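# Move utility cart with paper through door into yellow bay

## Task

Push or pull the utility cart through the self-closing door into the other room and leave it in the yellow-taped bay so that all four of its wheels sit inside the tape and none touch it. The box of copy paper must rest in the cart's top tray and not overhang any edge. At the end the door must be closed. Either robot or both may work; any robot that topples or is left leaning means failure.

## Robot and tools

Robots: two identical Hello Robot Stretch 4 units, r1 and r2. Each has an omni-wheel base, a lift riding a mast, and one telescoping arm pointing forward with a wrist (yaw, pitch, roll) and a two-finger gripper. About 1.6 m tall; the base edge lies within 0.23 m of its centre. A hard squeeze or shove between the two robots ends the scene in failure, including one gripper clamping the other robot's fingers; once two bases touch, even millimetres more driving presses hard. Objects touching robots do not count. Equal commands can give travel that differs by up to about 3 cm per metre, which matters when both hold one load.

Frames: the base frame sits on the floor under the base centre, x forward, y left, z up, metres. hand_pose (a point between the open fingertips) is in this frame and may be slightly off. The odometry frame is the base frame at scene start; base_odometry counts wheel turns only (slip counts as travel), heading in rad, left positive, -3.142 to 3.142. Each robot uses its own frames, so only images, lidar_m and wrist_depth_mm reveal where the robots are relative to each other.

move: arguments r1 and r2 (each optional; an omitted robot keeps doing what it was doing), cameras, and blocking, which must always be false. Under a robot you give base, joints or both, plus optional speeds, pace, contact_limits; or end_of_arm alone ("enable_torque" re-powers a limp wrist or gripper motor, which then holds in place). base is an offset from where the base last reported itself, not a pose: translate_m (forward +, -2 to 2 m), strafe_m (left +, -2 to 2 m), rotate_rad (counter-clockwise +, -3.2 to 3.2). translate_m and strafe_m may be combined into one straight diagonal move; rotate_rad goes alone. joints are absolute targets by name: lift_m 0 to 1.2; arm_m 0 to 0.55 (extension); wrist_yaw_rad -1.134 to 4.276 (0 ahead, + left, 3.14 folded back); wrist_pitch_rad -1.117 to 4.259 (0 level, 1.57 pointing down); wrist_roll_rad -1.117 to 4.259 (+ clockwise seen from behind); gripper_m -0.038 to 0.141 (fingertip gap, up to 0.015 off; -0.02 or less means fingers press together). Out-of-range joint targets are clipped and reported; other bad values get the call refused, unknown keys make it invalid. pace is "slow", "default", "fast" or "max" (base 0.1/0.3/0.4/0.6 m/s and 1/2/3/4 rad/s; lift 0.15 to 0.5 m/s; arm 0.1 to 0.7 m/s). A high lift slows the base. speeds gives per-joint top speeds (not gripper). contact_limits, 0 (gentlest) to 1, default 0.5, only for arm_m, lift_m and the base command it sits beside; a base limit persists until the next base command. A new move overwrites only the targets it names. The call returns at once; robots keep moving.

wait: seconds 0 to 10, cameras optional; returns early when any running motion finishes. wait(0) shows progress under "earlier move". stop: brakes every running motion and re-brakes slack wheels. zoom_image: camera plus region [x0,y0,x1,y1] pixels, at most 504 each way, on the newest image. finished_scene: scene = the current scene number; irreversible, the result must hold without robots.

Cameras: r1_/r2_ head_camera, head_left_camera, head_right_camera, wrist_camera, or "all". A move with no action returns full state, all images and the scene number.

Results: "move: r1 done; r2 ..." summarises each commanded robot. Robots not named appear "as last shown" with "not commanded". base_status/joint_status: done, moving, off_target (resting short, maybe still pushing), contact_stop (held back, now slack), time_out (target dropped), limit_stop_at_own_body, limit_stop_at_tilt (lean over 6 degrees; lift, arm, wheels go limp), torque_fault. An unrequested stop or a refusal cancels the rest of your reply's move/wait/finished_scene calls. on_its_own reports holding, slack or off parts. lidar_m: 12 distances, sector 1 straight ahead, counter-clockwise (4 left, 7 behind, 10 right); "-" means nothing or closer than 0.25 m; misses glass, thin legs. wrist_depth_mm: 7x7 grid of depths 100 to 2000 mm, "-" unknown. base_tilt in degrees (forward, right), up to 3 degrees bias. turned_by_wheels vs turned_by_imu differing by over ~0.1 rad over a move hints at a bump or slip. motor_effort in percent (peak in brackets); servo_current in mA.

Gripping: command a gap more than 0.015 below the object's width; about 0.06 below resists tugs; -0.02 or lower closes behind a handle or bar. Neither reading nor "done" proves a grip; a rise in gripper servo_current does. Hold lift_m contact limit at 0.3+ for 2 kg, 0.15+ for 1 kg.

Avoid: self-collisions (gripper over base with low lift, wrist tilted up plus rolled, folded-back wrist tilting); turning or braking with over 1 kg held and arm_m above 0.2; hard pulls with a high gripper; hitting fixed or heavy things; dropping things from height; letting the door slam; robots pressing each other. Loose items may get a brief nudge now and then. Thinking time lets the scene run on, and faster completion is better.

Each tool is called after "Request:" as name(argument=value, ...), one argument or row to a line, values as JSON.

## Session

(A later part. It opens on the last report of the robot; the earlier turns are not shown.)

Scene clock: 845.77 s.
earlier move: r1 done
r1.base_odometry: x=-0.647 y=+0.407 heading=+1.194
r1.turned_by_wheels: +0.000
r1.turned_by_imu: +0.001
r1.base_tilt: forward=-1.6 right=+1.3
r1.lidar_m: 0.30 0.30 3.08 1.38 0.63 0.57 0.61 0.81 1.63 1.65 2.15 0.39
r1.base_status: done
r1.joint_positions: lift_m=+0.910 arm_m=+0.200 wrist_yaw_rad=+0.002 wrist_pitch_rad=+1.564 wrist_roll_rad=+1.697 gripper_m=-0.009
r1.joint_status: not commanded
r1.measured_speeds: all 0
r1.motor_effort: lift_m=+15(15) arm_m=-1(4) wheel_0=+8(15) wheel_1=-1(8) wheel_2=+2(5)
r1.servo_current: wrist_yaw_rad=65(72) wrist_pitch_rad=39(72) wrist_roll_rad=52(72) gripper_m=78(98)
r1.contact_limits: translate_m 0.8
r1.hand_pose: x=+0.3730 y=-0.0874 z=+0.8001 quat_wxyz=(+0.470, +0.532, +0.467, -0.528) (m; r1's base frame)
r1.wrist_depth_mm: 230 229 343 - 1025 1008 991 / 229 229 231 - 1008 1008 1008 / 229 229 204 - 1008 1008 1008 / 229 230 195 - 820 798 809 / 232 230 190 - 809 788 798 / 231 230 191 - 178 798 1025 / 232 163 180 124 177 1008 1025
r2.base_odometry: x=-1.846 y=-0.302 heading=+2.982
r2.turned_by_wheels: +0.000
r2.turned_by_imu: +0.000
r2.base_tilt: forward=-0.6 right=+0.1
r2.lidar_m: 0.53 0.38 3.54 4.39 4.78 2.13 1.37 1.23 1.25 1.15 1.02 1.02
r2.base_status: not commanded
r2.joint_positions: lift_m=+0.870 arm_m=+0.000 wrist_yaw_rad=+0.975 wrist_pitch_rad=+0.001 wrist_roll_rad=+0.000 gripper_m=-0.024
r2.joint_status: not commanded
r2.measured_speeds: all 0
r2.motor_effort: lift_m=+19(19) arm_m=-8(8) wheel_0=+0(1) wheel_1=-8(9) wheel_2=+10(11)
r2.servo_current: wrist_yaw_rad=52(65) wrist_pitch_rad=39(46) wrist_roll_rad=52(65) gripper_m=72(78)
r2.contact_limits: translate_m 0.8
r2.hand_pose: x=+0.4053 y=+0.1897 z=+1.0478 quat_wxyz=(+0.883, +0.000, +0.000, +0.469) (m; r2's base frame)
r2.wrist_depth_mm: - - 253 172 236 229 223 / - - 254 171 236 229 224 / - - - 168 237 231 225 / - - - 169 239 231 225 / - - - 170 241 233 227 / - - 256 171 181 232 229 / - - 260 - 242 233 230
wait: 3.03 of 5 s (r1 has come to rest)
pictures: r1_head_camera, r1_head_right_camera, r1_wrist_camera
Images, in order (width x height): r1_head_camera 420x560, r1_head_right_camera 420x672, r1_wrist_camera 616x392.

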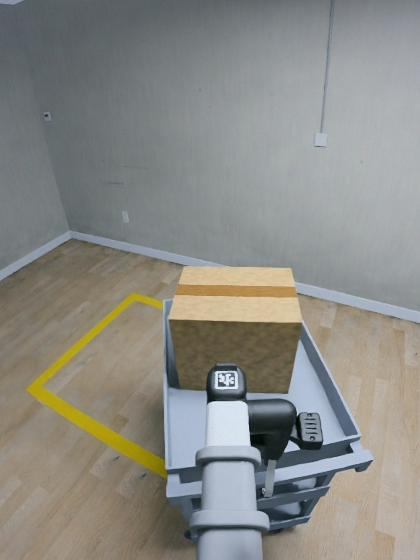

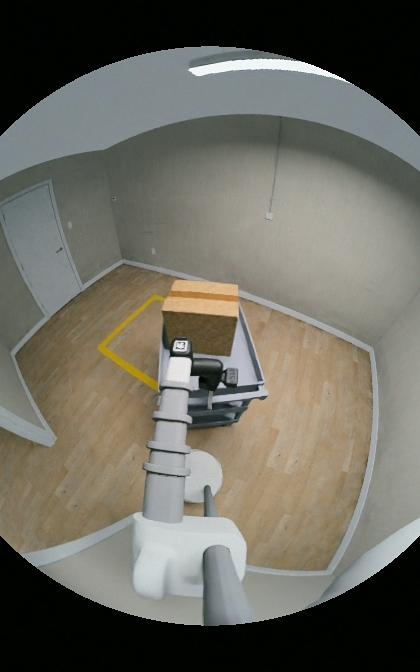

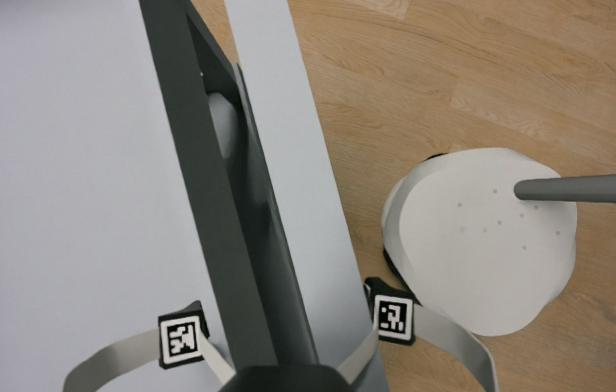

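Request:
move(
  blocking=false,
  r1={"base":{"translate_m":0.06,"strafe_m":-0.22},"joints":{"wrist_roll_rad":1.15},"speeds":{"wrist_roll_rad":0.25},"pace":"slow","contact_limits":{"translate_m":0.8}},
)

Request:
wait(
  seconds=6,
  cameras=["r1_head_camera","r1_wrist_camera"],
)

Scene clock: 872.83 s.
move: r1 moving
r1.base_odometry: x=-0.634 y=+0.405 heading=+1.195
r1.turned_by_wheels: +0.001
r1.turned_by_imu: +0.000
r1.base_tilt: forward=-1.6 right=+1.3
r1.lidar_m: 0.31 0.33 3.10 1.41 0.62 0.59 0.59 0.80 1.62 1.66 2.16 0.39
r1.base_status: translate_m moving; strafe_m moving
r1.joint_positions: lift_m=+0.910 arm_m=+0.200 wrist_yaw_rad=+0.002 wrist_pitch_rad=+1.564 wrist_roll_rad=+1.591 gripper_m=-0.009
r1.joint_status: wrist_roll_rad moving
r1.measured_speeds: translate_m=+0.013 strafe_m=-0.048 rotate_rad=+0.002 lift_m=+0.000 arm_m=+0.000 wrist_yaw_rad=+0.000 wrist_pitch_rad=+0.000 wrist_roll_rad=-0.244
r1.motor_effort: lift_m=+15(15) arm_m=-3(4) wheel_0=+10(13) wheel_1=-5(7) wheel_2=+1(2)
r1.servo_current: wrist_yaw_rad=52(52) wrist_pitch_rad=46(59) wrist_roll_rad=39(65) gripper_m=85(85)
r1.contact_limits: translate_m 0.8
r1.hand_pose: x=+0.3730 y=-0.0874 z=+0.8001 quat_wxyz=(+0.497, +0.506, +0.494, -0.503) (m; r1's base frame)
r1.wrist_depth_mm: 230 230 240 - 991 1008 1008 / 231 229 213 - 1008 1008 1008 / 230 230 195 - 991 1025 1025 / 231 229 191 - 854 788 1008 / 231 230 220 - 809 809 798 / 232 231 182 - 178 809 1008 / 231 163 186 125 177 1008 1008
r2: as last shown
r2.lidar_m: 0.52 0.40 3.55 4.38 4.75 2.12 1.35 1.22 1.25 1.15 1.00 0.98
r2.motor_effort: lift_m=+19(19) arm_m=-8(8) wheel_0=+0(0) wheel_1=-8(8) wheel_2=+10(11)
r2.servo_current: wrist_yaw_rad=52(59) wrist_pitch_rad=39(46) wrist_roll_rad=65(65) gripper_m=72(78)
r2.contact_limits: translate_m 0.8
r2.wrist_depth_mm: - - 253 171 236 228 223 / - - 255 171 236 229 224 / - - - 168 238 230 224 / - - - 168 238 232 226 / - - - 169 240 232 227 / - - 257 171 181 233 229 / - - 259 - 242 233 229
pictures: none

Scene clock: 875.87 s.
earlier move: r1 done
r1.base_odometry: x=-0.420 y=+0.382 heading=+1.195
r1.turned_by_wheels: +0.000
r1.turned_by_imu: +0.000
r1.base_tilt: forward=-1.6 right=+1.3
r1.lidar_m: 0.26 0.25 3.26 1.59 0.78 0.73 0.73 0.99 1.45 1.48 1.93 0.41
r1.base_status: done
r1.joint_positions: lift_m=+0.910 arm_m=+0.200 wrist_yaw_rad=+0.002 wrist_pitch_rad=+1.562 wrist_roll_rad=+1.151 gripper_m=-0.009
r1.joint_status: all done
r1.measured_speeds: all 0
r1.motor_effort: lift_m=+15(15) arm_m=-4(4) wheel_0=+6(13) wheel_1=-3(7) wheel_2=+4(6)
r1.servo_current: wrist_yaw_rad=52(78) wrist_pitch_rad=46(59) wrist_roll_rad=59(85) gripper_m=78(91)
r1.contact_limits: translate_m 0.8
r1.hand_pose: x=+0.3736 y=-0.0874 z=+0.8001 quat_wxyz=(+0.596, +0.386, +0.591, -0.383) (m; r1's base frame)
r1.wrist_depth_mm: 231 230 211 - 1008 1008 1008 / 230 231 205 - 1008 1008 1008 / 231 229 202 554 1008 1008 1025 / 230 230 227 - 1025 1008 991 / 230 229 220 - 809 809 1025 / 230 229 178 - 180 798 1008 / 231 169 207 - 809 148 809
r2.base_odometry: x=-1.846 y=-0.302 heading=+2.982
r2.turned_by_wheels: +0.000
r2.turned_by_imu: +0.000
r2.base_tilt: forward=-0.6 right=+0.0
r2.lidar_m: 0.53 0.38 3.57 4.38 4.77 2.15 1.39 1.22 1.25 1.12 1.02 1.02
r2.base_status: not commanded
r2.joint_positions: lift_m=+0.870 arm_m=+0.000 wrist_yaw_rad=+0.975 wrist_pitch_rad=+0.001 wrist_roll_rad=+0.000 gripper_m=-0.024
r2.joint_status: not commanded
r2.measured_speeds: all 0
r2.motor_effort: lift_m=+19(19) arm_m=-8(8) wheel_0=+0(1) wheel_1=-8(9) wheel_2=+10(11)
r2.servo_current: wrist_yaw_rad=52(65) wrist_pitch_rad=39(52) wrist_roll_rad=52(65) gripper_m=72(78)
r2.contact_limits: translate_m 0.8
r2.hand_pose: x=+0.4053 y=+0.1897 z=+1.0478 quat_wxyz=(+0.883, +0.000, +0.000, +0.469) (m; r2's base frame)
r2.wrist_depth_mm: - - 253 171 236 228 223 / - - 254 171 236 229 224 / - - - 168 239 230 224 / - - - 168 239 232 227 / - - - 170 240 233 226 / - - 258 171 181 232 229 / - - 259 - 242 232 230
wait: 3.03 of 6 s (r1 has come to rest)
pictures: r1_head_camera, r1_wrist_camera
Images, in order (width x height): r1_head_camera 420x560, r1_wrist_camera 616x392.

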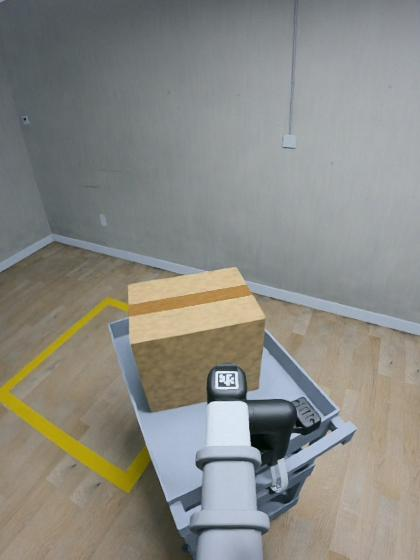

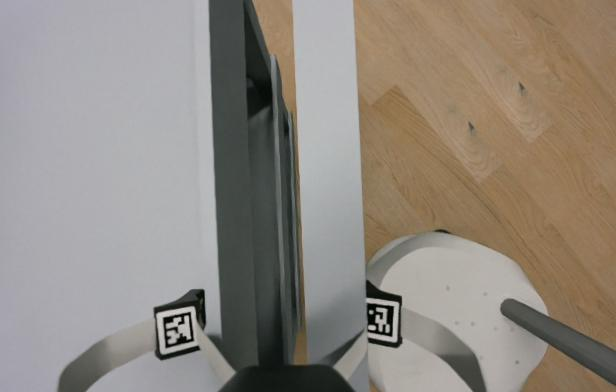

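Request:
move(
  blocking=false,
  r1={"base":{"strafe_m":0.06},"joints":{"arm_m":0.42,"wrist_roll_rad":1.0},"speeds":{"wrist_roll_rad":0.1,"arm_m":0.1},"pace":"slow","contact_limits":{"strafe_m":0.8,"arm_m":0.8}},
)

Request:
wait(
  seconds=3,
)

Request:
wait(
  seconds=1,
  cameras=["r1_head_camera","r1_wrist_camera"],
)

Scene clock: 887.57 s.
move: r1 moving
r1.base_odometry: x=-0.433 y=+0.387 heading=+1.194
r1.turned_by_wheels: -0.001
r1.turned_by_imu: -0.001
r1.base_tilt: forward=-1.6 right=+1.3
r1.lidar_m: 0.25 0.27 3.26 1.56 0.77 0.72 0.76 1.00 1.46 1.48 1.98 0.41
r1.base_status: strafe_m moving
r1.joint_positions: lift_m=+0.910 arm_m=+0.237 wrist_yaw_rad=-0.001 wrist_pitch_rad=+1.578 wrist_roll_rad=+1.108 gripper_m=-0.009
r1.joint_status: arm_m moving; wrist_roll_rad moving
r1.measured_speeds: translate_m=+0.000 strafe_m=+0.055 rotate_rad=-0.003 lift_m=+0.000 arm_m=+0.099 wrist_yaw_rad=-0.013 wrist_pitch_rad=+0.051 wrist_roll_rad=-0.097
r1.motor_effort: lift_m=+15(15) arm_m=+11(11) wheel_0=-8(10) wheel_1=+5(7) wheel_2=-5(5)
r1.servo_current: wrist_yaw_rad=39(59) wrist_pitch_rad=59(59) wrist_roll_rad=39(72) gripper_m=78(85)
r1.contact_limits: arm_m 0.8; strafe_m 0.8
r1.hand_pose: x=+0.4062 y=-0.0874 z=+0.8001 quat_wxyz=(+0.599, +0.371, +0.603, -0.373) (m; r1's base frame)
r1.wrist_depth_mm: 224 225 227 1025 - 1025 1042 / 224 226 228 1025 - 1008 1042 / 225 226 227 1025 - 1042 1042 / 226 226 228 1008 - 1025 1025 / 225 226 228 1025 - 1025 1042 / 226 226 180 1025 176 820 1042 / 225 161 228 1025 133 820 591
r2: as last shown
r2.base_tilt: forward=-0.7 right=+0.1
r2.lidar_m: 0.53 0.37 3.52 4.38 4.75 2.11 1.34 1.23 1.26 1.13 1.02 0.98
r2.servo_current: wrist_yaw_rad=52(59) wrist_pitch_rad=39(46) wrist_roll_rad=39(59) gripper_m=72(78)
r2.contact_limits: translate_m 0.8
r2.wrist_depth_mm: - - 253 171 236 229 221 / - - 254 171 236 229 224 / - - - 168 237 230 225 / - - - 168 239 232 226 / - - - 170 240 233 227 / - - 256 171 181 232 228 / - - 259 - 242 232 230
pictures: none

Scene clock: 889.97 s.
earlier move: r1 done
r1.base_odometry: x=-0.476 y=+0.404 heading=+1.194
r1.turned_by_wheels: +0.000
r1.turned_by_imu: -0.009
r1.base_tilt: forward=-1.6 right=+1.3
r1.lidar_m: 0.47 0.66 3.20 1.54 0.76 0.72 0.73 0.95 1.51 1.53 1.97 0.62
r1.base_status: done
r1.joint_positions: lift_m=+0.910 arm_m=+0.420 wrist_yaw_rad=-0.004 wrist_pitch_rad=+1.567 wrist_roll_rad=+1.006 gripper_m=-0.009
r1.joint_status: all done
r1.measured_speeds: all 0
r1.motor_effort: lift_m=+15(15) arm_m=+4(12) wheel_0=-2(14) wheel_1=-1(8) wheel_2=-1(13)
r1.servo_current: wrist_yaw_rad=72(72) wrist_pitch_rad=39(91) wrist_roll_rad=59(98) gripper_m=72(85)
r1.contact_limits: arm_m 0.8; strafe_m 0.8
r1.hand_pose: x=+0.5916 y=-0.0874 z=+0.8001 quat_wxyz=(+0.620, +0.343, +0.618, -0.342) (m; r1's base frame)
r1.wrist_depth_mm: 229 229 230 1042 - 1025 1042 / 230 229 229 1025 - 1042 1042 / 230 229 229 1008 - 1008 1008 / 229 229 229 1025 - 1008 1008 / 229 229 229 991 - 1008 1008 / 229 229 182 1008 177 842 809 / 229 161 187 1008 178 798 788
r2.base_odometry: x=-1.846 y=-0.302 heading=+2.982
r2.turned_by_wheels: +0.000
r2.turned_by_imu: +0.000
r2.base_tilt: forward=-0.6 right=+0.0
r2.lidar_m: 0.49 0.40 3.56 4.37 4.77 2.11 1.36 1.24 1.25 1.15 1.01 1.02
r2.base_status: not commanded
r2.joint_positions: lift_m=+0.870 arm_m=+0.000 wrist_yaw_rad=+0.975 wrist_pitch_rad=+0.001 wrist_roll_rad=+0.000 gripper_m=-0.024
r2.joint_status: not commanded
r2.measured_speeds: all 0
r2.motor_effort: lift_m=+19(19) arm_m=-8(8) wheel_0=+0(1) wheel_1=-9(9) wheel_2=+10(11)
r2.servo_current: wrist_yaw_rad=52(59) wrist_pitch_rad=39(46) wrist_roll_rad=46(65) gripper_m=72(78)
r2.contact_limits: translate_m 0.8
r2.hand_pose: x=+0.4053 y=+0.1897 z=+1.0478 quat_wxyz=(+0.883, +0.000, +0.000, +0.469) (m; r2's base frame)
r2.wrist_depth_mm: - - 253 171 236 229 222 / - - 255 171 237 229 224 / - - - 167 238 230 224 / - - - 168 239 231 226 / - - - 170 241 233 226 / - - 257 171 181 233 229 / - - 260 - 242 233 229
wait: 2.40 of 3 s (r1 has come to rest)
pictures: none

Scene clock: 890.97 s.
r1.base_odometry: x=-0.476 y=+0.404 heading=+1.194
r1.turned_by_wheels: +0.000
r1.turned_by_imu: +0.000
r1.base_tilt: forward=-1.6 right=+1.3
r1.lidar_m: 0.48 0.65 3.21 1.56 0.75 0.71 0.74 0.97 1.49 1.53 1.97 0.62
r1.base_status: done
r1.joint_positions: lift_m=+0.910 arm_m=+0.420 wrist_yaw_rad=-0.004 wrist_pitch_rad=+1.567 wrist_roll_rad=+1.006 gripper_m=-0.009
r1.joint_status: all done
r1.measured_speeds: all 0
r1.motor_effort: lift_m=+15(15) arm_m=+4(12) wheel_0=-2(14) wheel_1=-1(8) wheel_2=-1(13)
r1.servo_current: wrist_yaw_rad=59(72) wrist_pitch_rad=52(91) wrist_roll_rad=65(98) gripper_m=72(85)
r1.contact_limits: arm_m 0.8; strafe_m 0.8
r1.hand_pose: x=+0.5916 y=-0.0874 z=+0.8001 quat_wxyz=(+0.620, +0.343, +0.618, -0.342) (m; r1's base frame)
r1.wrist_depth_mm: 230 230 229 1025 - 1008 1025 / 230 229 229 1025 - 1008 1008 / 229 229 229 1042 - 1042 1008 / 229 229 229 1008 - 1025 1008 / 229 229 229 1025 - 1008 1025 / 229 229 182 1008 177 831 820 / 229 160 187 1025 178 809 809
r2.base_odometry: x=-1.846 y=-0.302 heading=+2.982
r2.turned_by_wheels: +0.000
r2.turned_by_imu: +0.000
r2.base_tilt: forward=-0.6 right=+0.1
r2.lidar_m: 0.51 0.40 3.55 4.41 4.79 2.13 1.38 1.23 1.25 1.15 1.02 1.00
r2.base_status: not commanded
r2.joint_positions: lift_m=+0.870 arm_m=+0.000 wrist_yaw_rad=+0.975 wrist_pitch_rad=+0.001 wrist_roll_rad=+0.000 gripper_m=-0.024
r2.joint_status: not commanded
r2.measured_speeds: all 0
r2.motor_effort: lift_m=+19(19) arm_m=-8(8) wheel_0=+0(1) wheel_1=-8(9) wheel_2=+11(11)
r2.servo_current: wrist_yaw_rad=59(59) wrist_pitch_rad=46(46) wrist_roll_rad=46(65) gripper_m=72(78)
r2.contact_limits: translate_m 0.8
r2.hand_pose: x=+0.4053 y=+0.1897 z=+1.0478 quat_wxyz=(+0.883, +0.000, +0.000, +0.469) (m; r2's base frame)
r2.wrist_depth_mm: - - 254 171 236 228 222 / - - 256 171 236 229 224 / - - - 168 237 230 226 / - - - 169 239 231 225 / - - - 170 240 232 228 / - - 257 171 181 234 229 / - - 259 - 242 233 230
wait: 1.00 s; at rest by 0.27 s
pictures: r1_head_camera, r1_wrist_camera
Images, in order (width x height): r1_head_camera 420x560, r1_wrist_camera 616x392.

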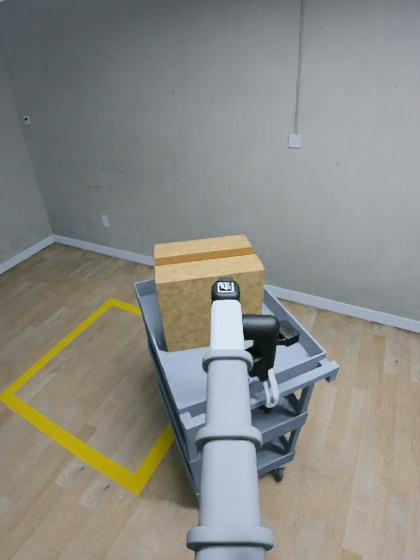

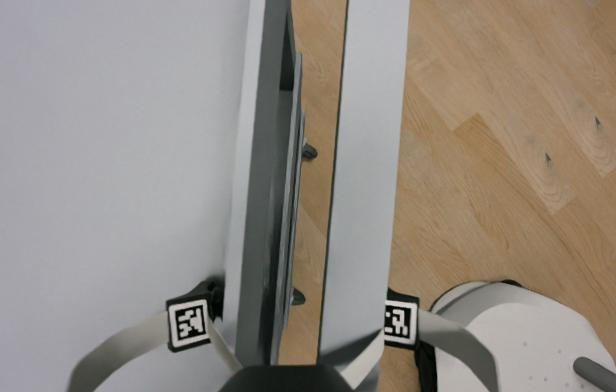

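Request:
move(
  blocking=false,
  r1={"base":{"strafe_m":-0.2,"translate_m":0.14},"joints":{"wrist_roll_rad":0.65},"speeds":{"wrist_roll_rad":0.15},"pace":"slow","contact_limits":{"strafe_m":0.8}},
)

Request:
wait(
  seconds=4,
)

Request:
wait(
  seconds=0.5,
  cameras=["r1_head_camera","r1_wrist_camera"],
)

Scene clock: 899.97 s.
move: r1 moving
r1.base_odometry: x=-0.464 y=+0.407 heading=+1.194
r1.turned_by_wheels: +0.000
r1.turned_by_imu: +0.000
r1.base_tilt: forward=-1.6 right=+1.3
r1.lidar_m: 0.46 0.60 3.20 1.54 0.76 0.70 0.75 0.97 1.50 1.50 1.99 0.62
r1.base_status: translate_m moving; strafe_m moving
r1.joint_positions: lift_m=+0.910 arm_m=+0.420 wrist_yaw_rad=-0.004 wrist_pitch_rad=+1.568 wrist_roll_rad=+0.944 gripper_m=-0.009
r1.joint_status: wrist_roll_rad moving
r1.measured_speeds: translate_m=+0.029 strafe_m=-0.040 rotate_rad=+0.001 lift_m=+0.000 arm_m=+0.000 wrist_yaw_rad=+0.000 wrist_pitch_rad=+0.001 wrist_roll_rad=-0.151
r1.motor_effort: lift_m=+15(15) arm_m=+4(4) wheel_0=+10(10) wheel_1=-3(5) wheel_2=-5(6)
r1.servo_current: wrist_yaw_rad=52(59) wrist_pitch_rad=39(52) wrist_roll_rad=59(85) gripper_m=72(78)
r1.contact_limits: arm_m 0.8; strafe_m 0.8
r1.hand_pose: x=+0.5913 y=-0.0874 z=+0.8001 quat_wxyz=(+0.630, +0.323, +0.628, -0.322) (m; r1's base frame)
r1.wrist_depth_mm: 228 228 227 1008 - 1008 1025 / 227 227 228 1008 - 1008 1008 / 228 227 228 1025 - 1042 991 / 228 228 227 1025 - 1008 1042 / 228 229 228 1008 - 1025 1025 / 228 229 181 1025 178 866 1025 / 229 169 179 1008 174 809 820
r2: as last shown
r2.base_tilt: forward=-0.6 right=+0.0
r2.lidar_m: 0.51 0.40 3.55 4.38 4.77 2.13 1.35 1.21 1.24 1.13 1.03 1.01
r2.motor_effort: lift_m=+19(19) arm_m=-8(8) wheel_0=+0(0) wheel_1=-8(9) wheel_2=+11(11)
r2.servo_current: wrist_yaw_rad=59(65) wrist_pitch_rad=33(46) wrist_roll_rad=46(59) gripper_m=65(78)
r2.contact_limits: translate_m 0.8
r2.wrist_depth_mm: - - 253 171 236 228 222 / - - 255 171 236 229 224 / - - - 168 238 232 225 / - - - 168 239 233 226 / - - - 170 240 233 227 / - - 257 171 181 233 229 / - - 259 - 241 233 229
pictures: none

Scene clock: 903.20 s.
earlier move: r1 done
r1.base_odometry: x=-0.239 y=+0.461 heading=+1.195
r1.turned_by_wheels: +0.001
r1.turned_by_imu: +0.002
r1.base_tilt: forward=-1.6 right=+1.3
r1.lidar_m: 0.43 0.51 3.28 1.77 1.00 0.91 0.94 1.27 1.36 1.40 1.82 0.65
r1.base_status: done
r1.joint_positions: lift_m=+0.910 arm_m=+0.420 wrist_yaw_rad=-0.003 wrist_pitch_rad=+1.566 wrist_roll_rad=+0.655 gripper_m=-0.009
r1.joint_status: all done
r1.measured_speeds: all 0
r1.motor_effort: lift_m=+15(15) arm_m=+0(4) wheel_0=+8(13) wheel_1=-1(6) wheel_2=+2(6)
r1.servo_current: wrist_yaw_rad=59(72) wrist_pitch_rad=39(52) wrist_roll_rad=52(98) gripper_m=72(78)
r1.contact_limits: arm_m 0.8; strafe_m 0.8
r1.hand_pose: x=+0.5921 y=-0.0874 z=+0.8001 quat_wxyz=(+0.671, +0.229, +0.668, -0.228) (m; r1's base frame)
r1.wrist_depth_mm: 229 229 228 1008 - 1025 991 / 229 229 229 1008 - 1008 1008 / 229 229 228 1025 - 1025 1008 / 229 229 229 1025 - 1008 1008 / 229 229 229 1025 - 1008 1008 / 229 229 181 1008 178 1025 1008 / 229 171 175 1025 798 154 1008
r2.base_odometry: x=-1.846 y=-0.302 heading=+2.982
r2.turned_by_wheels: +0.000
r2.turned_by_imu: +0.000
r2.base_tilt: forward=-0.7 right=+0.0
r2.lidar_m: 0.53 0.39 3.55 4.37 4.76 2.13 1.36 1.22 1.26 1.13 1.03 0.97
r2.base_status: not commanded
r2.joint_positions: lift_m=+0.870 arm_m=+0.000 wrist_yaw_rad=+0.975 wrist_pitch_rad=+0.001 wrist_roll_rad=+0.000 gripper_m=-0.024
r2.joint_status: not commanded
r2.measured_speeds: all 0
r2.motor_effort: lift_m=+19(19) arm_m=-8(8) wheel_0=+0(1) wheel_1=-8(9) wheel_2=+11(11)
r2.servo_current: wrist_yaw_rad=39(65) wrist_pitch_rad=33(52) wrist_roll_rad=46(65) gripper_m=78(78)
r2.contact_limits: translate_m 0.8
r2.hand_pose: x=+0.4053 y=+0.1897 z=+1.0478 quat_wxyz=(+0.883, +0.000, +0.000, +0.469) (m; r2's base frame)
r2.wrist_depth_mm: - - 253 172 236 228 223 / - - 255 171 237 229 224 / - - - 168 238 229 225 / - - - 169 239 231 226 / - - - 170 240 233 227 / - - 257 171 181 233 229 / - - 260 - 242 232 230
wait: 3.23 of 4 s (r1 has come to rest)
pictures: none

Scene clock: 903.70 s.
r1.base_odometry: x=-0.239 y=+0.461 heading=+1.195
r1.turned_by_wheels: +0.000
r1.turned_by_imu: +0.000
r1.base_tilt: forward=-1.6 right=+1.3
r1.lidar_m: 0.42 0.54 3.29 1.75 0.98 0.90 0.94 1.21 1.38 1.42 1.83 0.67
r1.base_status: done
r1.joint_positions: lift_m=+0.910 arm_m=+0.420 wrist_yaw_rad=-0.003 wrist_pitch_rad=+1.566 wrist_roll_rad=+0.655 gripper_m=-0.009
r1.joint_status: all done
r1.measured_speeds: all 0
r1.motor_effort: lift_m=+15(15) arm_m=-1(4) wheel_0=+9(13) wheel_1=-1(6) wheel_2=+2(6)
r1.servo_current: wrist_yaw_rad=59(72) wrist_pitch_rad=39(52) wrist_roll_rad=52(98) gripper_m=72(78)
r1.contact_limits: arm_m 0.8; strafe_m 0.8
r1.hand_pose: x=+0.5921 y=-0.0874 z=+0.8001 quat_wxyz=(+0.671, +0.229, +0.668, -0.228) (m; r1's base frame)
r1.wrist_depth_mm: 229 229 228 1008 - 1008 1025 / 229 229 228 1025 - 1025 1008 / 229 229 229 1008 - 1025 991 / 229 229 228 1008 - 1008 1042 / 229 229 228 1008 - 1008 1008 / 229 229 181 1025 177 1008 1025 / 229 171 175 1008 798 153 1025
r2.base_odometry: x=-1.846 y=-0.302 heading=+2.982
r2.turned_by_wheels: +0.000
r2.turned_by_imu: +0.000
r2.base_tilt: forward=-0.7 right=+0.0
r2.lidar_m: 0.52 0.40 3.55 4.38 4.78 2.14 1.38 1.23 1.24 1.12 1.02 0.99
r2.base_status: not commanded
r2.joint_positions: lift_m=+0.870 arm_m=+0.000 wrist_yaw_rad=+0.975 wrist_pitch_rad=+0.001 wrist_roll_rad=+0.000 gripper_m=-0.024
r2.joint_status: not commanded
r2.measured_speeds: all 0
r2.motor_effort: lift_m=+19(19) arm_m=-8(8) wheel_0=+0(1) wheel_1=-8(9) wheel_2=+10(11)
r2.servo_current: wrist_yaw_rad=52(65) wrist_pitch_rad=46(52) wrist_roll_rad=46(65) gripper_m=65(78)
r2.contact_limits: translate_m 0.8
r2.hand_pose: x=+0.4053 y=+0.1897 z=+1.0478 quat_wxyz=(+0.883, +0.000, +0.000, +0.469) (m; r2's base frame)
r2.wrist_depth_mm: - - 254 171 236 229 222 / - - 255 171 236 229 224 / - - - 168 237 229 224 / - - - 168 239 232 224 / - - - 170 240 233 227 / - - 257 171 181 233 229 / - - 262 - 243 232 229
wait: 0.50 s; at rest by 0.27 s
pictures: r1_head_camera, r1_wrist_camera
Images, in order (width x height): r1_head_camera 420x560, r1_wrist_camera 616x392.

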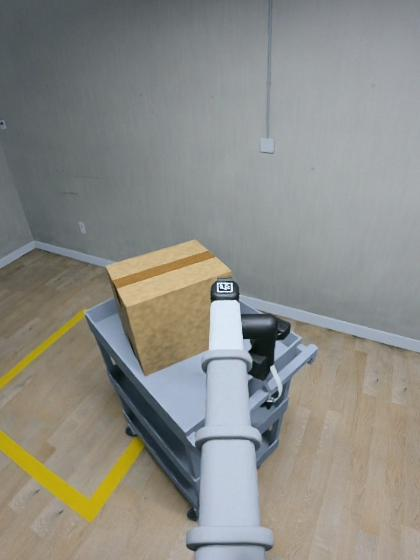

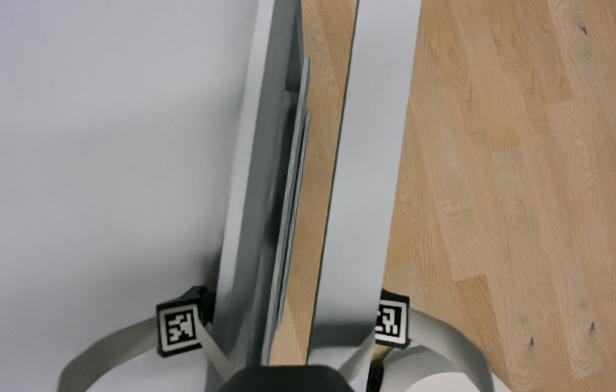

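Request:
move(
  blocking=false,
  r1={"base":{"strafe_m":0.22,"translate_m":0.3},"joints":{"wrist_roll_rad":0.6},"speeds":{"wrist_roll_rad":0.1},"pace":"slow","contact_limits":{"strafe_m":0.8}},
)

Request:
wait(
  seconds=6,
)

Request:
wait(
  seconds=0.5,
  cameras=["r1_head_camera","r1_wrist_camera","r1_head_left_camera"],
)

Scene clock: 913.20 s.
move: r1 moving
r1.base_odometry: x=-0.242 y=+0.474 heading=+1.194
r1.turned_by_wheels: -0.001
r1.turned_by_imu: -0.001
r1.base_tilt: forward=-1.6 right=+1.3
r1.lidar_m: 0.40 0.52 3.31 1.72 1.01 0.92 0.95 1.24 1.39 1.40 1.85 0.66
r1.base_status: translate_m moving; strafe_m moving
r1.joint_positions: lift_m=+0.910 arm_m=+0.420 wrist_yaw_rad=-0.003 wrist_pitch_rad=+1.568 wrist_roll_rad=+0.612 gripper_m=-0.009
r1.joint_status: wrist_roll_rad moving
r1.measured_speeds: translate_m=+0.043 strafe_m=+0.031 rotate_rad=-0.003 lift_m=+0.000 arm_m=+0.000 wrist_yaw_rad=+0.000 wrist_pitch_rad=+0.012 wrist_roll_rad=-0.125
r1.motor_effort: lift_m=+15(15) arm_m=-3(4) wheel_0=-3(7) wheel_1=+3(7) wheel_2=-7(7)
r1.servo_current: wrist_yaw_rad=46(65) wrist_pitch_rad=39(52) wrist_roll_rad=52(72) gripper_m=72(78)
r1.contact_limits: arm_m 0.8; strafe_m 0.8
r1.hand_pose: x=+0.5915 y=-0.0874 z=+0.8001 quat_wxyz=(+0.675, +0.214, +0.673, -0.214) (m; r1's base frame)
r1.wrist_depth_mm: 228 227 226 1008 - 1008 1025 / 228 226 227 991 - 1025 1008 / 227 228 228 1008 - 991 1025 / 227 228 228 991 - 1025 1008 / 227 228 228 1025 - 1025 1008 / 228 227 181 1025 177 1042 1025 / 227 170 212 1025 809 798 1042
r2: as last shown
r2.base_tilt: forward=-0.6 right=+0.0
r2.lidar_m: 0.52 0.39 3.53 4.37 4.77 2.13 1.36 1.23 1.25 1.14 1.04 1.00
r2.motor_effort: lift_m=+19(19) arm_m=-8(8) wheel_0=+0(0) wheel_1=-8(9) wheel_2=+11(11)
r2.servo_current: wrist_yaw_rad=52(59) wrist_pitch_rad=46(46) wrist_roll_rad=52(52) gripper_m=78(78)
r2.contact_limits: translate_m 0.8
r2.wrist_depth_mm: - - 253 171 236 228 222 / - - 256 171 236 229 223 / - - - 168 237 230 225 / - - - 169 239 232 225 / - - - 170 241 231 227 / - - 257 171 181 232 229 / - - 259 - 242 233 229
pictures: none

Scene clock: 917.63 s.
earlier move: r1 done
r1.base_odometry: x=-0.332 y=+0.821 heading=+1.194
r1.turned_by_wheels: -0.001
r1.turned_by_imu: -0.013
r1.base_tilt: forward=-1.6 right=+1.3
r1.lidar_m: 0.42 0.53 2.98 1.73 1.63 1.07 1.13 1.48 1.71 1.71 1.79 0.65
r1.base_status: done
r1.joint_positions: lift_m=+0.910 arm_m=+0.420 wrist_yaw_rad=-0.004 wrist_pitch_rad=+1.567 wrist_roll_rad=+0.604 gripper_m=-0.009
r1.joint_status: all done
r1.measured_speeds: all 0
r1.motor_effort: lift_m=+15(15) arm_m=+4(4) wheel_0=-10(18) wheel_1=-1(7) wheel_2=-8(21)
r1.servo_current: wrist_yaw_rad=72(72) wrist_pitch_rad=46(65) wrist_roll_rad=59(78) gripper_m=78(78)
r1.contact_limits: arm_m 0.8; strafe_m 0.8
r1.hand_pose: x=+0.5917 y=-0.0874 z=+0.8001 quat_wxyz=(+0.676, +0.212, +0.673, -0.211) (m; r1's base frame)
r1.wrist_depth_mm: 232 232 231 232 1025 - 1008 / 231 232 231 231 1008 1025 1042 / 232 232 232 231 1025 1025 1025 / 231 231 231 1025 - 1025 1008 / 230 230 231 991 - 991 1025 / 230 229 181 1008 - 1008 1025 / 230 158 229 1025 171 809 -
r2.base_odometry: x=-1.846 y=-0.302 heading=+2.982
r2.turned_by_wheels: +0.000
r2.turned_by_imu: +0.001
r2.base_tilt: forward=-0.7 right=+0.1
r2.lidar_m: 0.51 0.38 3.53 4.36 4.77 2.17 1.36 1.21 1.20 1.14 1.02 1.00
r2.base_status: not commanded
r2.joint_positions: lift_m=+0.870 arm_m=+0.000 wrist_yaw_rad=+0.975 wrist_pitch_rad=+0.001 wrist_roll_rad=+0.000 gripper_m=-0.024
r2.joint_status: not commanded
r2.measured_speeds: all 0
r2.motor_effort: lift_m=+19(19) arm_m=-8(8) wheel_0=+0(1) wheel_1=-8(9) wheel_2=+10(11)
r2.servo_current: wrist_yaw_rad=46(59) wrist_pitch_rad=39(52) wrist_roll_rad=46(65) gripper_m=72(78)
r2.contact_limits: translate_m 0.8
r2.hand_pose: x=+0.4053 y=+0.1897 z=+1.0478 quat_wxyz=(+0.883, +0.000, +0.000, +0.469) (m; r2's base frame)
r2.wrist_depth_mm: - - 253 172 236 228 223 / - - 255 171 236 229 223 / - - - 168 238 230 225 / - - - 170 239 232 225 / - - - 170 239 234 226 / - - 257 171 181 233 229 / - - 260 - 242 232 230
wait: 4.43 of 6 s (r1 has come to rest)
pictures: none

Scene clock: 918.13 s.
r1.base_odometry: x=-0.332 y=+0.821 heading=+1.194
r1.turned_by_wheels: +0.000
r1.turned_by_imu: +0.000
r1.base_tilt: forward=-1.6 right=+1.3
r1.lidar_m: 0.42 0.57 3.00 1.76 1.60 1.09 1.14 1.49 1.71 1.72 1.76 0.65
r1.base_status: done
r1.joint_positions: lift_m=+0.910 arm_m=+0.420 wrist_yaw_rad=-0.004 wrist_pitch_rad=+1.567 wrist_roll_rad=+0.604 gripper_m=-0.009
r1.joint_status: all done
r1.measured_speeds: all 0
r1.motor_effort: lift_m=+15(15) arm_m=+4(4) wheel_0=-11(18) wheel_1=+0(7) wheel_2=-8(21)
r1.servo_current: wrist_yaw_rad=46(72) wrist_pitch_rad=39(65) wrist_roll_rad=65(78) gripper_m=72(78)
r1.contact_limits: arm_m 0.8; strafe_m 0.8
r1.hand_pose: x=+0.5917 y=-0.0874 z=+0.8001 quat_wxyz=(+0.676, +0.212, +0.673, -0.211) (m; r1's base frame)
r1.wrist_depth_mm: 232 232 232 232 1025 - 1025 / 231 231 231 231 1025 1025 1025 / 231 231 232 231 1025 1025 1025 / 232 231 230 1025 - 1025 1008 / 230 230 230 1008 - 1025 1008 / 230 229 181 1008 - 1008 1008 / 229 158 229 1025 171 809 -
r2.base_odometry: x=-1.846 y=-0.302 heading=+2.982
r2.turned_by_wheels: +0.000
r2.turned_by_imu: +0.000
r2.base_tilt: forward=-0.6 right=+0.0
r2.lidar_m: 0.51 0.38 3.55 4.37 4.76 2.17 1.35 1.23 1.26 1.16 1.03 0.99
r2.base_status: not commanded
r2.joint_positions: lift_m=+0.870 arm_m=+0.000 wrist_yaw_rad=+0.975 wrist_pitch_rad=+0.001 wrist_roll_rad=+0.000 gripper_m=-0.024
r2.joint_status: not commanded
r2.measured_speeds: all 0
r2.motor_effort: lift_m=+19(19) arm_m=-8(8) wheel_0=+0(1) wheel_1=-8(9) wheel_2=+10(11)
r2.servo_current: wrist_yaw_rad=46(59) wrist_pitch_rad=39(52) wrist_roll_rad=52(65) gripper_m=65(78)
r2.contact_limits: translate_m 0.8
r2.hand_pose: x=+0.4053 y=+0.1897 z=+1.0478 quat_wxyz=(+0.883, +0.000, +0.000, +0.469) (m; r2's base frame)
r2.wrist_depth_mm: - - 253 171 236 228 222 / - - 255 171 236 229 223 / - - - 168 237 230 225 / - - - 169 238 232 226 / - - - 169 240 233 226 / - - 257 171 181 233 228 / - - 260 - 243 232 229
wait: 0.50 s; at rest by 0.27 s
pictures: r1_head_camera, r1_head_left_camera, r1_wrist_camera
Images, in order (width x height): r1_head_camera 420x560, r1_head_left_camera 420x672, r1_wrist_camera 616x392.

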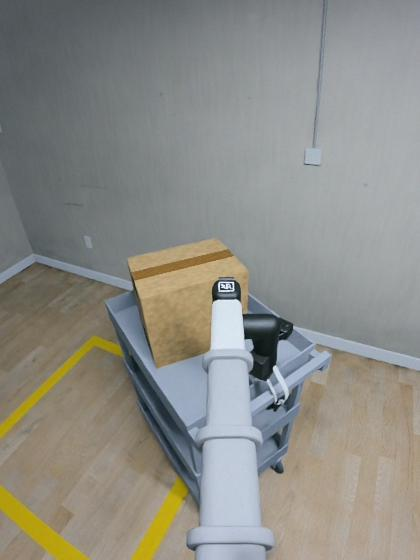

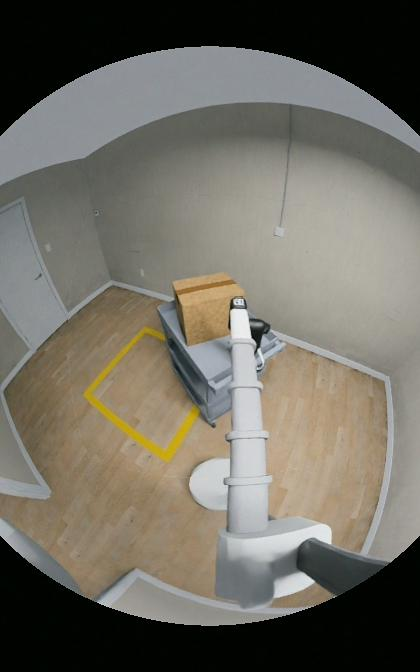

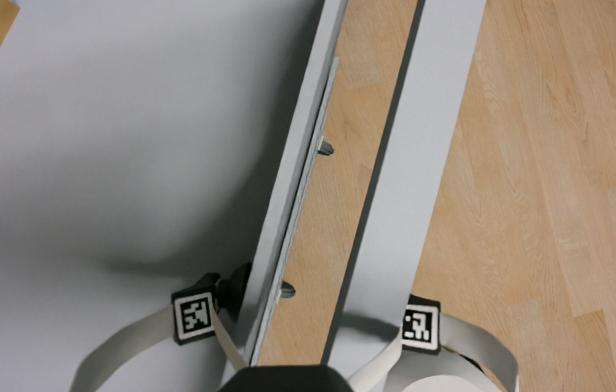

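Request:
move(
  blocking=false,
  r1={"base":{"strafe_m":-0.16,"translate_m":0.2},"joints":{"wrist_roll_rad":0.32},"speeds":{"wrist_roll_rad":0.1},"pace":"slow","contact_limits":{"strafe_m":0.8}},
)

Request:
wait(
  seconds=6,
)

Request:
wait(
  seconds=0.5,
  cameras=["r1_head_camera","r1_wrist_camera","r1_head_left_camera"],
)

Scene clock: 929.37 s.
move: r1 moving
r1.base_odometry: x=-0.321 y=+0.827 heading=+1.193
r1.turned_by_wheels: +0.000
r1.turned_by_imu: -0.001
r1.base_tilt: forward=-1.6 right=+1.2
r1.lidar_m: 0.43 0.54 3.00 1.79 1.63 1.10 1.16 1.50 1.71 1.73 1.79 0.64
r1.base_status: translate_m moving; strafe_m moving
r1.joint_positions: lift_m=+0.910 arm_m=+0.420 wrist_yaw_rad=-0.004 wrist_pitch_rad=+1.570 wrist_roll_rad=+0.570 gripper_m=-0.009
r1.joint_status: wrist_roll_rad moving
r1.measured_speeds: translate_m=+0.040 strafe_m=-0.032 rotate_rad=+0.000 lift_m=+0.000 arm_m=+0.000 wrist_yaw_rad=+0.000 wrist_pitch_rad=+0.029 wrist_roll_rad=-0.099
r1.motor_effort: lift_m=+15(15) arm_m=+3(4) wheel_0=+8(12) wheel_1=-6(6) wheel_2=-9(11)
r1.servo_current: wrist_yaw_rad=59(59) wrist_pitch_rad=46(46) wrist_roll_rad=85(98) gripper_m=72(78)
r1.contact_limits: arm_m 0.8; strafe_m 0.8
r1.hand_pose: x=+0.5907 y=-0.0874 z=+0.8001 quat_wxyz=(+0.678, +0.200, +0.678, -0.200) (m; r1's base frame)
r1.wrist_depth_mm: 226 228 227 229 991 - 1025 / 228 228 228 229 1042 - 1008 / 228 228 228 230 1025 1025 1008 / 229 228 229 1025 - 1025 1042 / 228 229 229 1025 - 1025 1042 / 228 229 182 1025 - 1042 1008 / 229 229 229 1025 171 820 1008
r2: as last shown
r2.lidar_m: 0.49 0.39 3.56 4.38 4.78 2.14 1.35 1.23 1.27 1.15 1.05 0.99
r2.motor_effort: lift_m=+19(19) arm_m=-7(8) wheel_0=+0(1) wheel_1=-8(9) wheel_2=+10(11)
r2.servo_current: wrist_yaw_rad=52(52) wrist_pitch_rad=46(46) wrist_roll_rad=46(59) gripper_m=65(78)
r2.contact_limits: translate_m 0.8
r2.wrist_depth_mm: - - 253 172 236 229 222 / - - 255 172 236 229 224 / - - - 168 238 230 224 / - - - 168 238 232 225 / - - - 170 241 232 228 / - - 256 171 181 233 229 / - - 259 - 241 233 229
pictures: none

Scene clock: 932.63 s.
earlier move: r1 done
r1.base_odometry: x=-0.110 y=+0.948 heading=+1.194
r1.turned_by_wheels: +0.001
r1.turned_by_imu: +0.002
r1.base_tilt: forward=-1.6 right=+1.3
r1.lidar_m: 0.36 0.45 3.06 2.13 1.85 1.34 1.40 1.77 1.65 1.67 1.51 0.73
r1.base_status: done
r1.joint_positions: lift_m=+0.910 arm_m=+0.420 wrist_yaw_rad=-0.004 wrist_pitch_rad=+1.568 wrist_roll_rad=+0.325 gripper_m=-0.009
r1.joint_status: all done
r1.measured_speeds: all 0
r1.motor_effort: lift_m=+15(15) arm_m=+2(4) wheel_0=+9(13) wheel_1=-1(6) wheel_2=+4(11)
r1.servo_current: wrist_yaw_rad=39(78) wrist_pitch_rad=39(52) wrist_roll_rad=52(104) gripper_m=78(78)
r1.contact_limits: arm_m 0.8; strafe_m 0.8
r1.hand_pose: x=+0.5914 y=-0.0874 z=+0.8001 quat_wxyz=(+0.699, +0.116, +0.697, -0.115) (m; r1's base frame)
r1.wrist_depth_mm: 229 228 227 219 - 1008 1025 / 229 228 228 477 - 1008 1008 / 229 228 228 1025 - 1008 1008 / 229 227 227 1025 - 1025 1008 / 229 228 228 1008 - 976 991 / 228 229 183 1025 177 1042 1008 / 229 168 175 1008 1008 1025 1025
r2.base_odometry: x=-1.846 y=-0.302 heading=+2.982
r2.turned_by_wheels: +0.000
r2.turned_by_imu: +0.000
r2.base_tilt: forward=-0.6 right=+0.0
r2.lidar_m: 0.52 0.38 3.52 4.37 4.78 2.16 1.37 1.24 1.23 1.14 1.04 1.00
r2.base_status: not commanded
r2.joint_positions: lift_m=+0.870 arm_m=+0.000 wrist_yaw_rad=+0.975 wrist_pitch_rad=+0.001 wrist_roll_rad=+0.000 gripper_m=-0.024
r2.joint_status: not commanded
r2.measured_speeds: all 0
r2.motor_effort: lift_m=+19(19) arm_m=-8(8) wheel_0=+0(1) wheel_1=-8(9) wheel_2=+10(11)
r2.servo_current: wrist_yaw_rad=52(59) wrist_pitch_rad=39(52) wrist_roll_rad=46(59) gripper_m=65(78)
r2.contact_limits: translate_m 0.8
r2.hand_pose: x=+0.4053 y=+0.1897 z=+1.0478 quat_wxyz=(+0.883, +0.000, +0.000, +0.469) (m; r2's base frame)
r2.wrist_depth_mm: - - 253 172 236 229 223 / - - 255 171 236 229 224 / - - - 168 237 230 225 / - - - 168 240 231 227 / - - - 170 241 233 226 / - - 257 171 181 233 229 / - - 259 - 242 233 229
wait: 3.27 of 6 s (r1 has come to rest)
pictures: none

Scene clock: 933.13 s.
r1.base_odometry: x=-0.110 y=+0.948 heading=+1.194
r1.turned_by_wheels: +0.000
r1.turned_by_imu: +0.000
r1.base_tilt: forward=-1.6 right=+1.3
r1.lidar_m: 0.34 0.45 3.05 2.15 1.81 1.35 1.37 1.77 1.65 1.67 1.53 0.74
r1.base_status: done
r1.joint_positions: lift_m=+0.910 arm_m=+0.420 wrist_yaw_rad=-0.004 wrist_pitch_rad=+1.568 wrist_roll_rad=+0.325 gripper_m=-0.009
r1.joint_status: all done
r1.measured_speeds: all 0
r1.motor_effort: lift_m=+15(15) arm_m=+2(4) wheel_0=+8(13) wheel_1=+0(6) wheel_2=+3(11)
r1.servo_current: wrist_yaw_rad=52(78) wrist_pitch_rad=33(52) wrist_roll_rad=52(104) gripper_m=72(78)
r1.contact_limits: arm_m 0.8; strafe_m 0.8
r1.hand_pose: x=+0.5914 y=-0.0874 z=+0.8001 quat_wxyz=(+0.699, +0.116, +0.697, -0.115) (m; r1's base frame)
r1.wrist_depth_mm: 229 228 228 219 - 991 1008 / 229 227 228 480 - 1008 991 / 228 228 228 1025 - 1025 1025 / 229 229 228 1008 - 1008 1025 / 228 228 227 1008 - 1025 1008 / 228 228 183 1025 177 1025 1025 / 228 168 176 1025 1025 1008 1008
r2.base_odometry: x=-1.846 y=-0.302 heading=+2.982
r2.turned_by_wheels: +0.000
r2.turned_by_imu: +0.000
r2.base_tilt: forward=-0.6 right=+0.0
r2.lidar_m: 0.53 0.39 3.57 4.40 4.77 2.12 1.36 1.22 1.24 1.16 1.03 0.98
r2.base_status: not commanded
r2.joint_positions: lift_m=+0.870 arm_m=+0.000 wrist_yaw_rad=+0.975 wrist_pitch_rad=+0.001 wrist_roll_rad=+0.000 gripper_m=-0.024
r2.joint_status: not commanded
r2.measured_speeds: all 0
r2.motor_effort: lift_m=+19(19) arm_m=-8(8) wheel_0=+0(1) wheel_1=-8(9) wheel_2=+10(11)
r2.servo_current: wrist_yaw_rad=59(59) wrist_pitch_rad=39(52) wrist_roll_rad=46(59) gripper_m=72(78)
r2.contact_limits: translate_m 0.8
r2.hand_pose: x=+0.4053 y=+0.1897 z=+1.0478 quat_wxyz=(+0.883, +0.000, +0.000, +0.469) (m; r2's base frame)
r2.wrist_depth_mm: - - 253 171 236 229 224 / - - 255 171 236 229 224 / - - - 168 238 230 224 / - - - 169 239 231 225 / - - - 170 240 233 227 / - - 257 171 181 234 229 / - - 259 - 242 232 229
wait: 0.50 s; at rest by 0.27 s
pictures: r1_head_camera, r1_head_left_camera, r1_wrist_camera
Images, in order (width x height): r1_head_camera 420x560, r1_head_left_camera 420x672, r1_wrist_camera 616x392.

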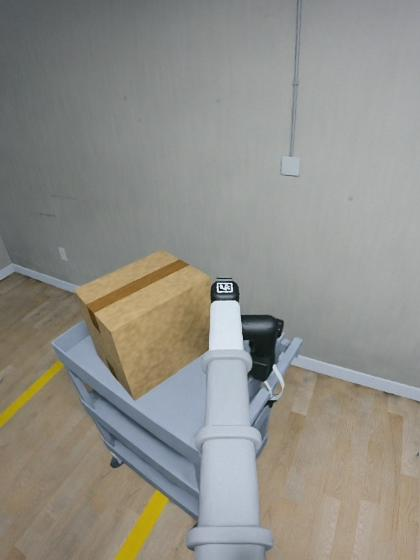

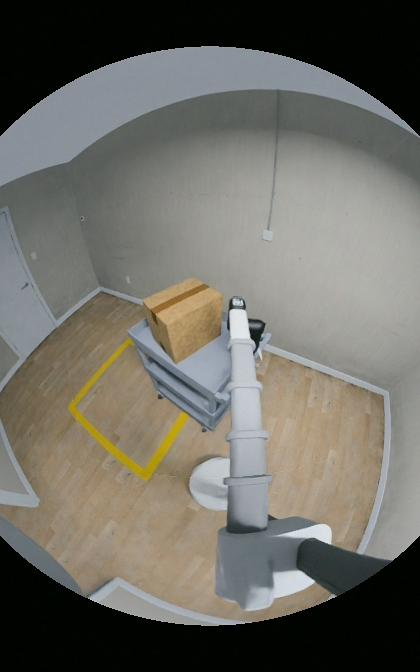

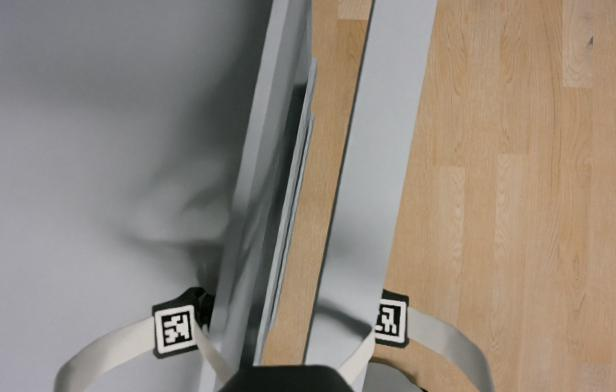

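Request:
move(
  blocking=false,
  r1={"base":{"strafe_m":-0.03,"translate_m":0.18},"joints":{"wrist_roll_rad":0.1},"speeds":{"wrist_roll_rad":0.1},"pace":"slow","contact_limits":{"strafe_m":0.8}},
)

Request:
wait(
  seconds=6,
)

Request:
wait(
  seconds=0.5,
  cameras=["r1_head_camera","r1_wrist_camera","r1_head_left_camera"],
)

Scene clock: 940.43 s.
move: r1 moving
r1.base_odometry: x=-0.104 y=+0.958 heading=+1.195
r1.turned_by_wheels: +0.000
r1.turned_by_imu: +0.000
r1.base_tilt: forward=-1.6 right=+1.3
r1.lidar_m: 0.35 0.44 3.04 2.19 1.85 1.33 1.39 1.77 1.66 1.66 1.48 0.72
r1.base_status: translate_m moving; strafe_m moving
r1.joint_positions: lift_m=+0.910 arm_m=+0.420 wrist_yaw_rad=-0.004 wrist_pitch_rad=+1.568 wrist_roll_rad=+0.284 gripper_m=-0.009
r1.joint_status: wrist_roll_rad moving
r1.measured_speeds: translate_m=+0.049 strafe_m=-0.008 rotate_rad=-0.001 lift_m=+0.000 arm_m=+0.000 wrist_yaw_rad=+0.000 wrist_pitch_rad=+0.001 wrist_roll_rad=-0.096
r1.motor_effort: lift_m=+15(15) arm_m=-2(2) wheel_0=+9(11) wheel_1=+6(7) wheel_2=-5(5)
r1.servo_current: wrist_yaw_rad=52(65) wrist_pitch_rad=46(46) wrist_roll_rad=78(78) gripper_m=65(78)
r1.contact_limits: arm_m 0.8; strafe_m 0.8
r1.hand_pose: x=+0.5914 y=-0.0874 z=+0.8001 quat_wxyz=(+0.701, +0.102, +0.699, -0.101) (m; r1's base frame)
r1.wrist_depth_mm: 227 227 225 225 1008 991 1008 / 227 226 226 230 - 1008 1025 / 226 226 226 1025 - 1008 1008 / 228 227 228 1008 - 1008 1025 / 227 227 226 1008 - 1025 1025 / 227 228 179 1008 176 1008 1025 / 227 169 177 991 991 1025 1025
r2: as last shown
r2.lidar_m: 0.52 0.39 3.56 4.39 4.76 2.17 1.35 1.21 1.25 1.14 1.02 1.01
r2.motor_effort: lift_m=+19(19) arm_m=-8(8) wheel_0=+0(0) wheel_1=-8(9) wheel_2=+10(11)
r2.servo_current: wrist_yaw_rad=52(52) wrist_pitch_rad=46(46) wrist_roll_rad=52(59) gripper_m=65(78)
r2.contact_limits: translate_m 0.8
r2.wrist_depth_mm: - - 254 172 236 229 223 / - - 254 171 236 229 224 / - - - 167 237 230 224 / - - - 169 239 231 226 / - - - 170 241 233 228 / - - 256 171 181 232 229 / - - 260 - 242 232 229
pictures: none

Scene clock: 943.03 s.
earlier move: r1 done
r1.base_odometry: x=-0.016 y=+1.104 heading=+1.193
r1.turned_by_wheels: -0.002
r1.turned_by_imu: -0.005
r1.base_tilt: forward=-1.6 right=+1.3
r1.lidar_m: 0.35 0.42 2.96 2.45 1.94 1.50 1.53 1.82 1.69 1.74 1.35 1.24
r1.base_status: done
r1.joint_positions: lift_m=+0.910 arm_m=+0.420 wrist_yaw_rad=-0.004 wrist_pitch_rad=+1.572 wrist_roll_rad=+0.105 gripper_m=-0.009
r1.joint_status: all done
r1.measured_speeds: all 0
r1.motor_effort: lift_m=+15(15) arm_m=-2(3) wheel_0=-6(11) wheel_1=-1(7) wheel_2=-11(14)
r1.servo_current: wrist_yaw_rad=52(72) wrist_pitch_rad=46(52) wrist_roll_rad=59(85) gripper_m=78(78)
r1.contact_limits: arm_m 0.8; strafe_m 0.8
r1.hand_pose: x=+0.5902 y=-0.0874 z=+0.8001 quat_wxyz=(+0.706, +0.039, +0.707, -0.039) (m; r1's base frame)
r1.wrist_depth_mm: 225 225 227 226 1008 1025 991 / 225 226 226 1025 - 991 1008 / 227 227 227 1042 - 1025 991 / 227 228 227 1008 - 991 1042 / 227 229 229 1042 - 1025 1008 / 228 229 190 1025 174 1008 1042 / 228 174 181 1025 151 1025 1042
r2.base_odometry: x=-1.846 y=-0.302 heading=+2.982
r2.turned_by_wheels: +0.000
r2.turned_by_imu: +0.000
r2.base_tilt: forward=-0.6 right=+0.0
r2.lidar_m: 0.51 0.40 3.53 4.37 4.77 2.11 1.37 1.24 1.24 1.12 1.01 1.00
r2.base_status: not commanded
r2.joint_positions: lift_m=+0.870 arm_m=+0.000 wrist_yaw_rad=+0.975 wrist_pitch_rad=+0.001 wrist_roll_rad=+0.000 gripper_m=-0.024
r2.joint_status: not commanded
r2.measured_speeds: all 0
r2.motor_effort: lift_m=+19(19) arm_m=-8(8) wheel_0=+0(1) wheel_1=-8(9) wheel_2=+10(11)
r2.servo_current: wrist_yaw_rad=59(72) wrist_pitch_rad=39(52) wrist_roll_rad=46(65) gripper_m=65(78)
r2.contact_limits: translate_m 0.8
r2.hand_pose: x=+0.4053 y=+0.1897 z=+1.0478 quat_wxyz=(+0.883, +0.000, +0.000, +0.469) (m; r2's base frame)
r2.wrist_depth_mm: - - 253 171 236 229 223 / - - 254 171 236 229 224 / - - - 168 238 230 225 / - - - 169 239 232 225 / - - - 170 240 232 227 / - - 258 171 181 233 229 / - - 259 - 242 233 229
wait: 2.60 of 6 s (r1 has come to rest)
pictures: none

Scene clock: 943.53 s.
r1.base_odometry: x=-0.016 y=+1.104 heading=+1.193
r1.turned_by_wheels: +0.000
r1.turned_by_imu: +0.000
r1.base_tilt: forward=-1.6 right=+1.3
r1.lidar_m: 0.34 0.42 2.97 2.42 1.93 1.51 1.55 1.83 1.70 1.72 1.35 1.23
r1.base_status: done
r1.joint_positions: lift_m=+0.910 arm_m=+0.420 wrist_yaw_rad=-0.004 wrist_pitch_rad=+1.572 wrist_roll_rad=+0.105 gripper_m=-0.009
r1.joint_status: all done
r1.measured_speeds: all 0
r1.motor_effort: lift_m=+15(15) arm_m=-1(3) wheel_0=-6(11) wheel_1=-1(7) wheel_2=-11(14)
r1.servo_current: wrist_yaw_rad=46(72) wrist_pitch_rad=46(52) wrist_roll_rad=46(85) gripper_m=72(78)
r1.contact_limits: arm_m 0.8; strafe_m 0.8
r1.hand_pose: x=+0.5902 y=-0.0874 z=+0.8001 quat_wxyz=(+0.706, +0.039, +0.707, -0.039) (m; r1's base frame)
r1.wrist_depth_mm: 226 226 226 226 1008 1008 1008 / 225 226 227 1008 - 1025 1025 / 227 226 227 1008 - 1008 1008 / 227 227 228 1025 - 1025 1042 / 227 229 229 1025 - 1025 1025 / 229 228 189 1025 175 1042 1008 / 228 173 181 1042 151 1025 1042
r2.base_odometry: x=-1.846 y=-0.302 heading=+2.982
r2.turned_by_wheels: +0.000
r2.turned_by_imu: +0.000
r2.base_tilt: forward=-0.6 right=+0.1
r2.lidar_m: 0.53 0.38 3.53 4.40 4.77 2.15 1.35 1.25 1.24 1.15 1.03 1.01
r2.base_status: not commanded
r2.joint_positions: lift_m=+0.870 arm_m=+0.000 wrist_yaw_rad=+0.975 wrist_pitch_rad=+0.001 wrist_roll_rad=+0.000 gripper_m=-0.024
r2.joint_status: not commanded
r2.measured_speeds: all 0
r2.motor_effort: lift_m=+19(19) arm_m=-8(8) wheel_0=+0(1) wheel_1=-8(9) wheel_2=+10(11)
r2.servo_current: wrist_yaw_rad=46(72) wrist_pitch_rad=39(52) wrist_roll_rad=46(65) gripper_m=78(78)
r2.contact_limits: translate_m 0.8
r2.hand_pose: x=+0.4053 y=+0.1897 z=+1.0478 quat_wxyz=(+0.883, +0.000, +0.000, +0.469) (m; r2's base frame)
r2.wrist_depth_mm: - - 253 172 236 229 222 / - - 254 171 236 229 224 / - - - 168 237 231 224 / - - - 168 238 232 226 / - - - 170 241 233 228 / - - 257 171 181 233 229 / - - 260 - 242 233 229
wait: 0.50 s; at rest by 0.27 s
pictures: r1_head_camera, r1_head_left_camera, r1_wrist_camera
Images, in order (width x height): r1_head_camera 420x560, r1_head_left_camera 420x672, r1_wrist_camera 616x392.

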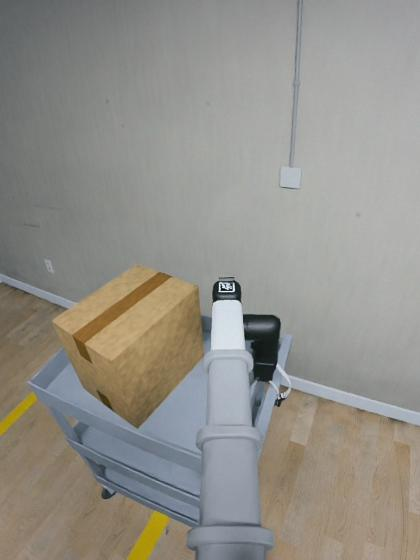

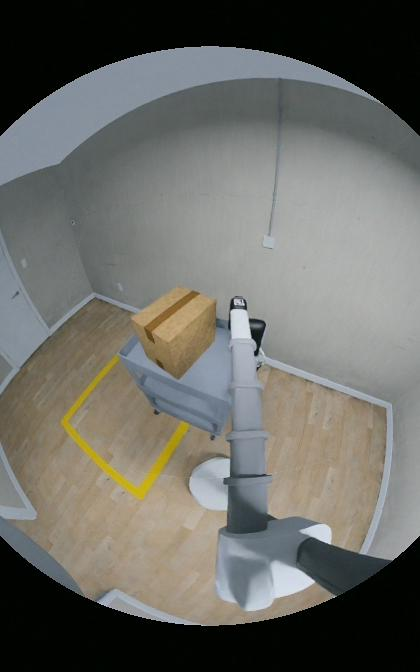

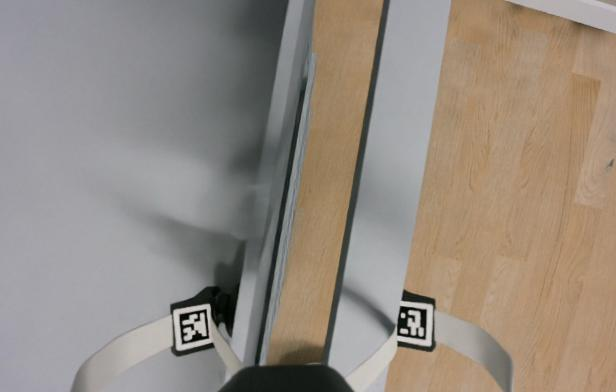

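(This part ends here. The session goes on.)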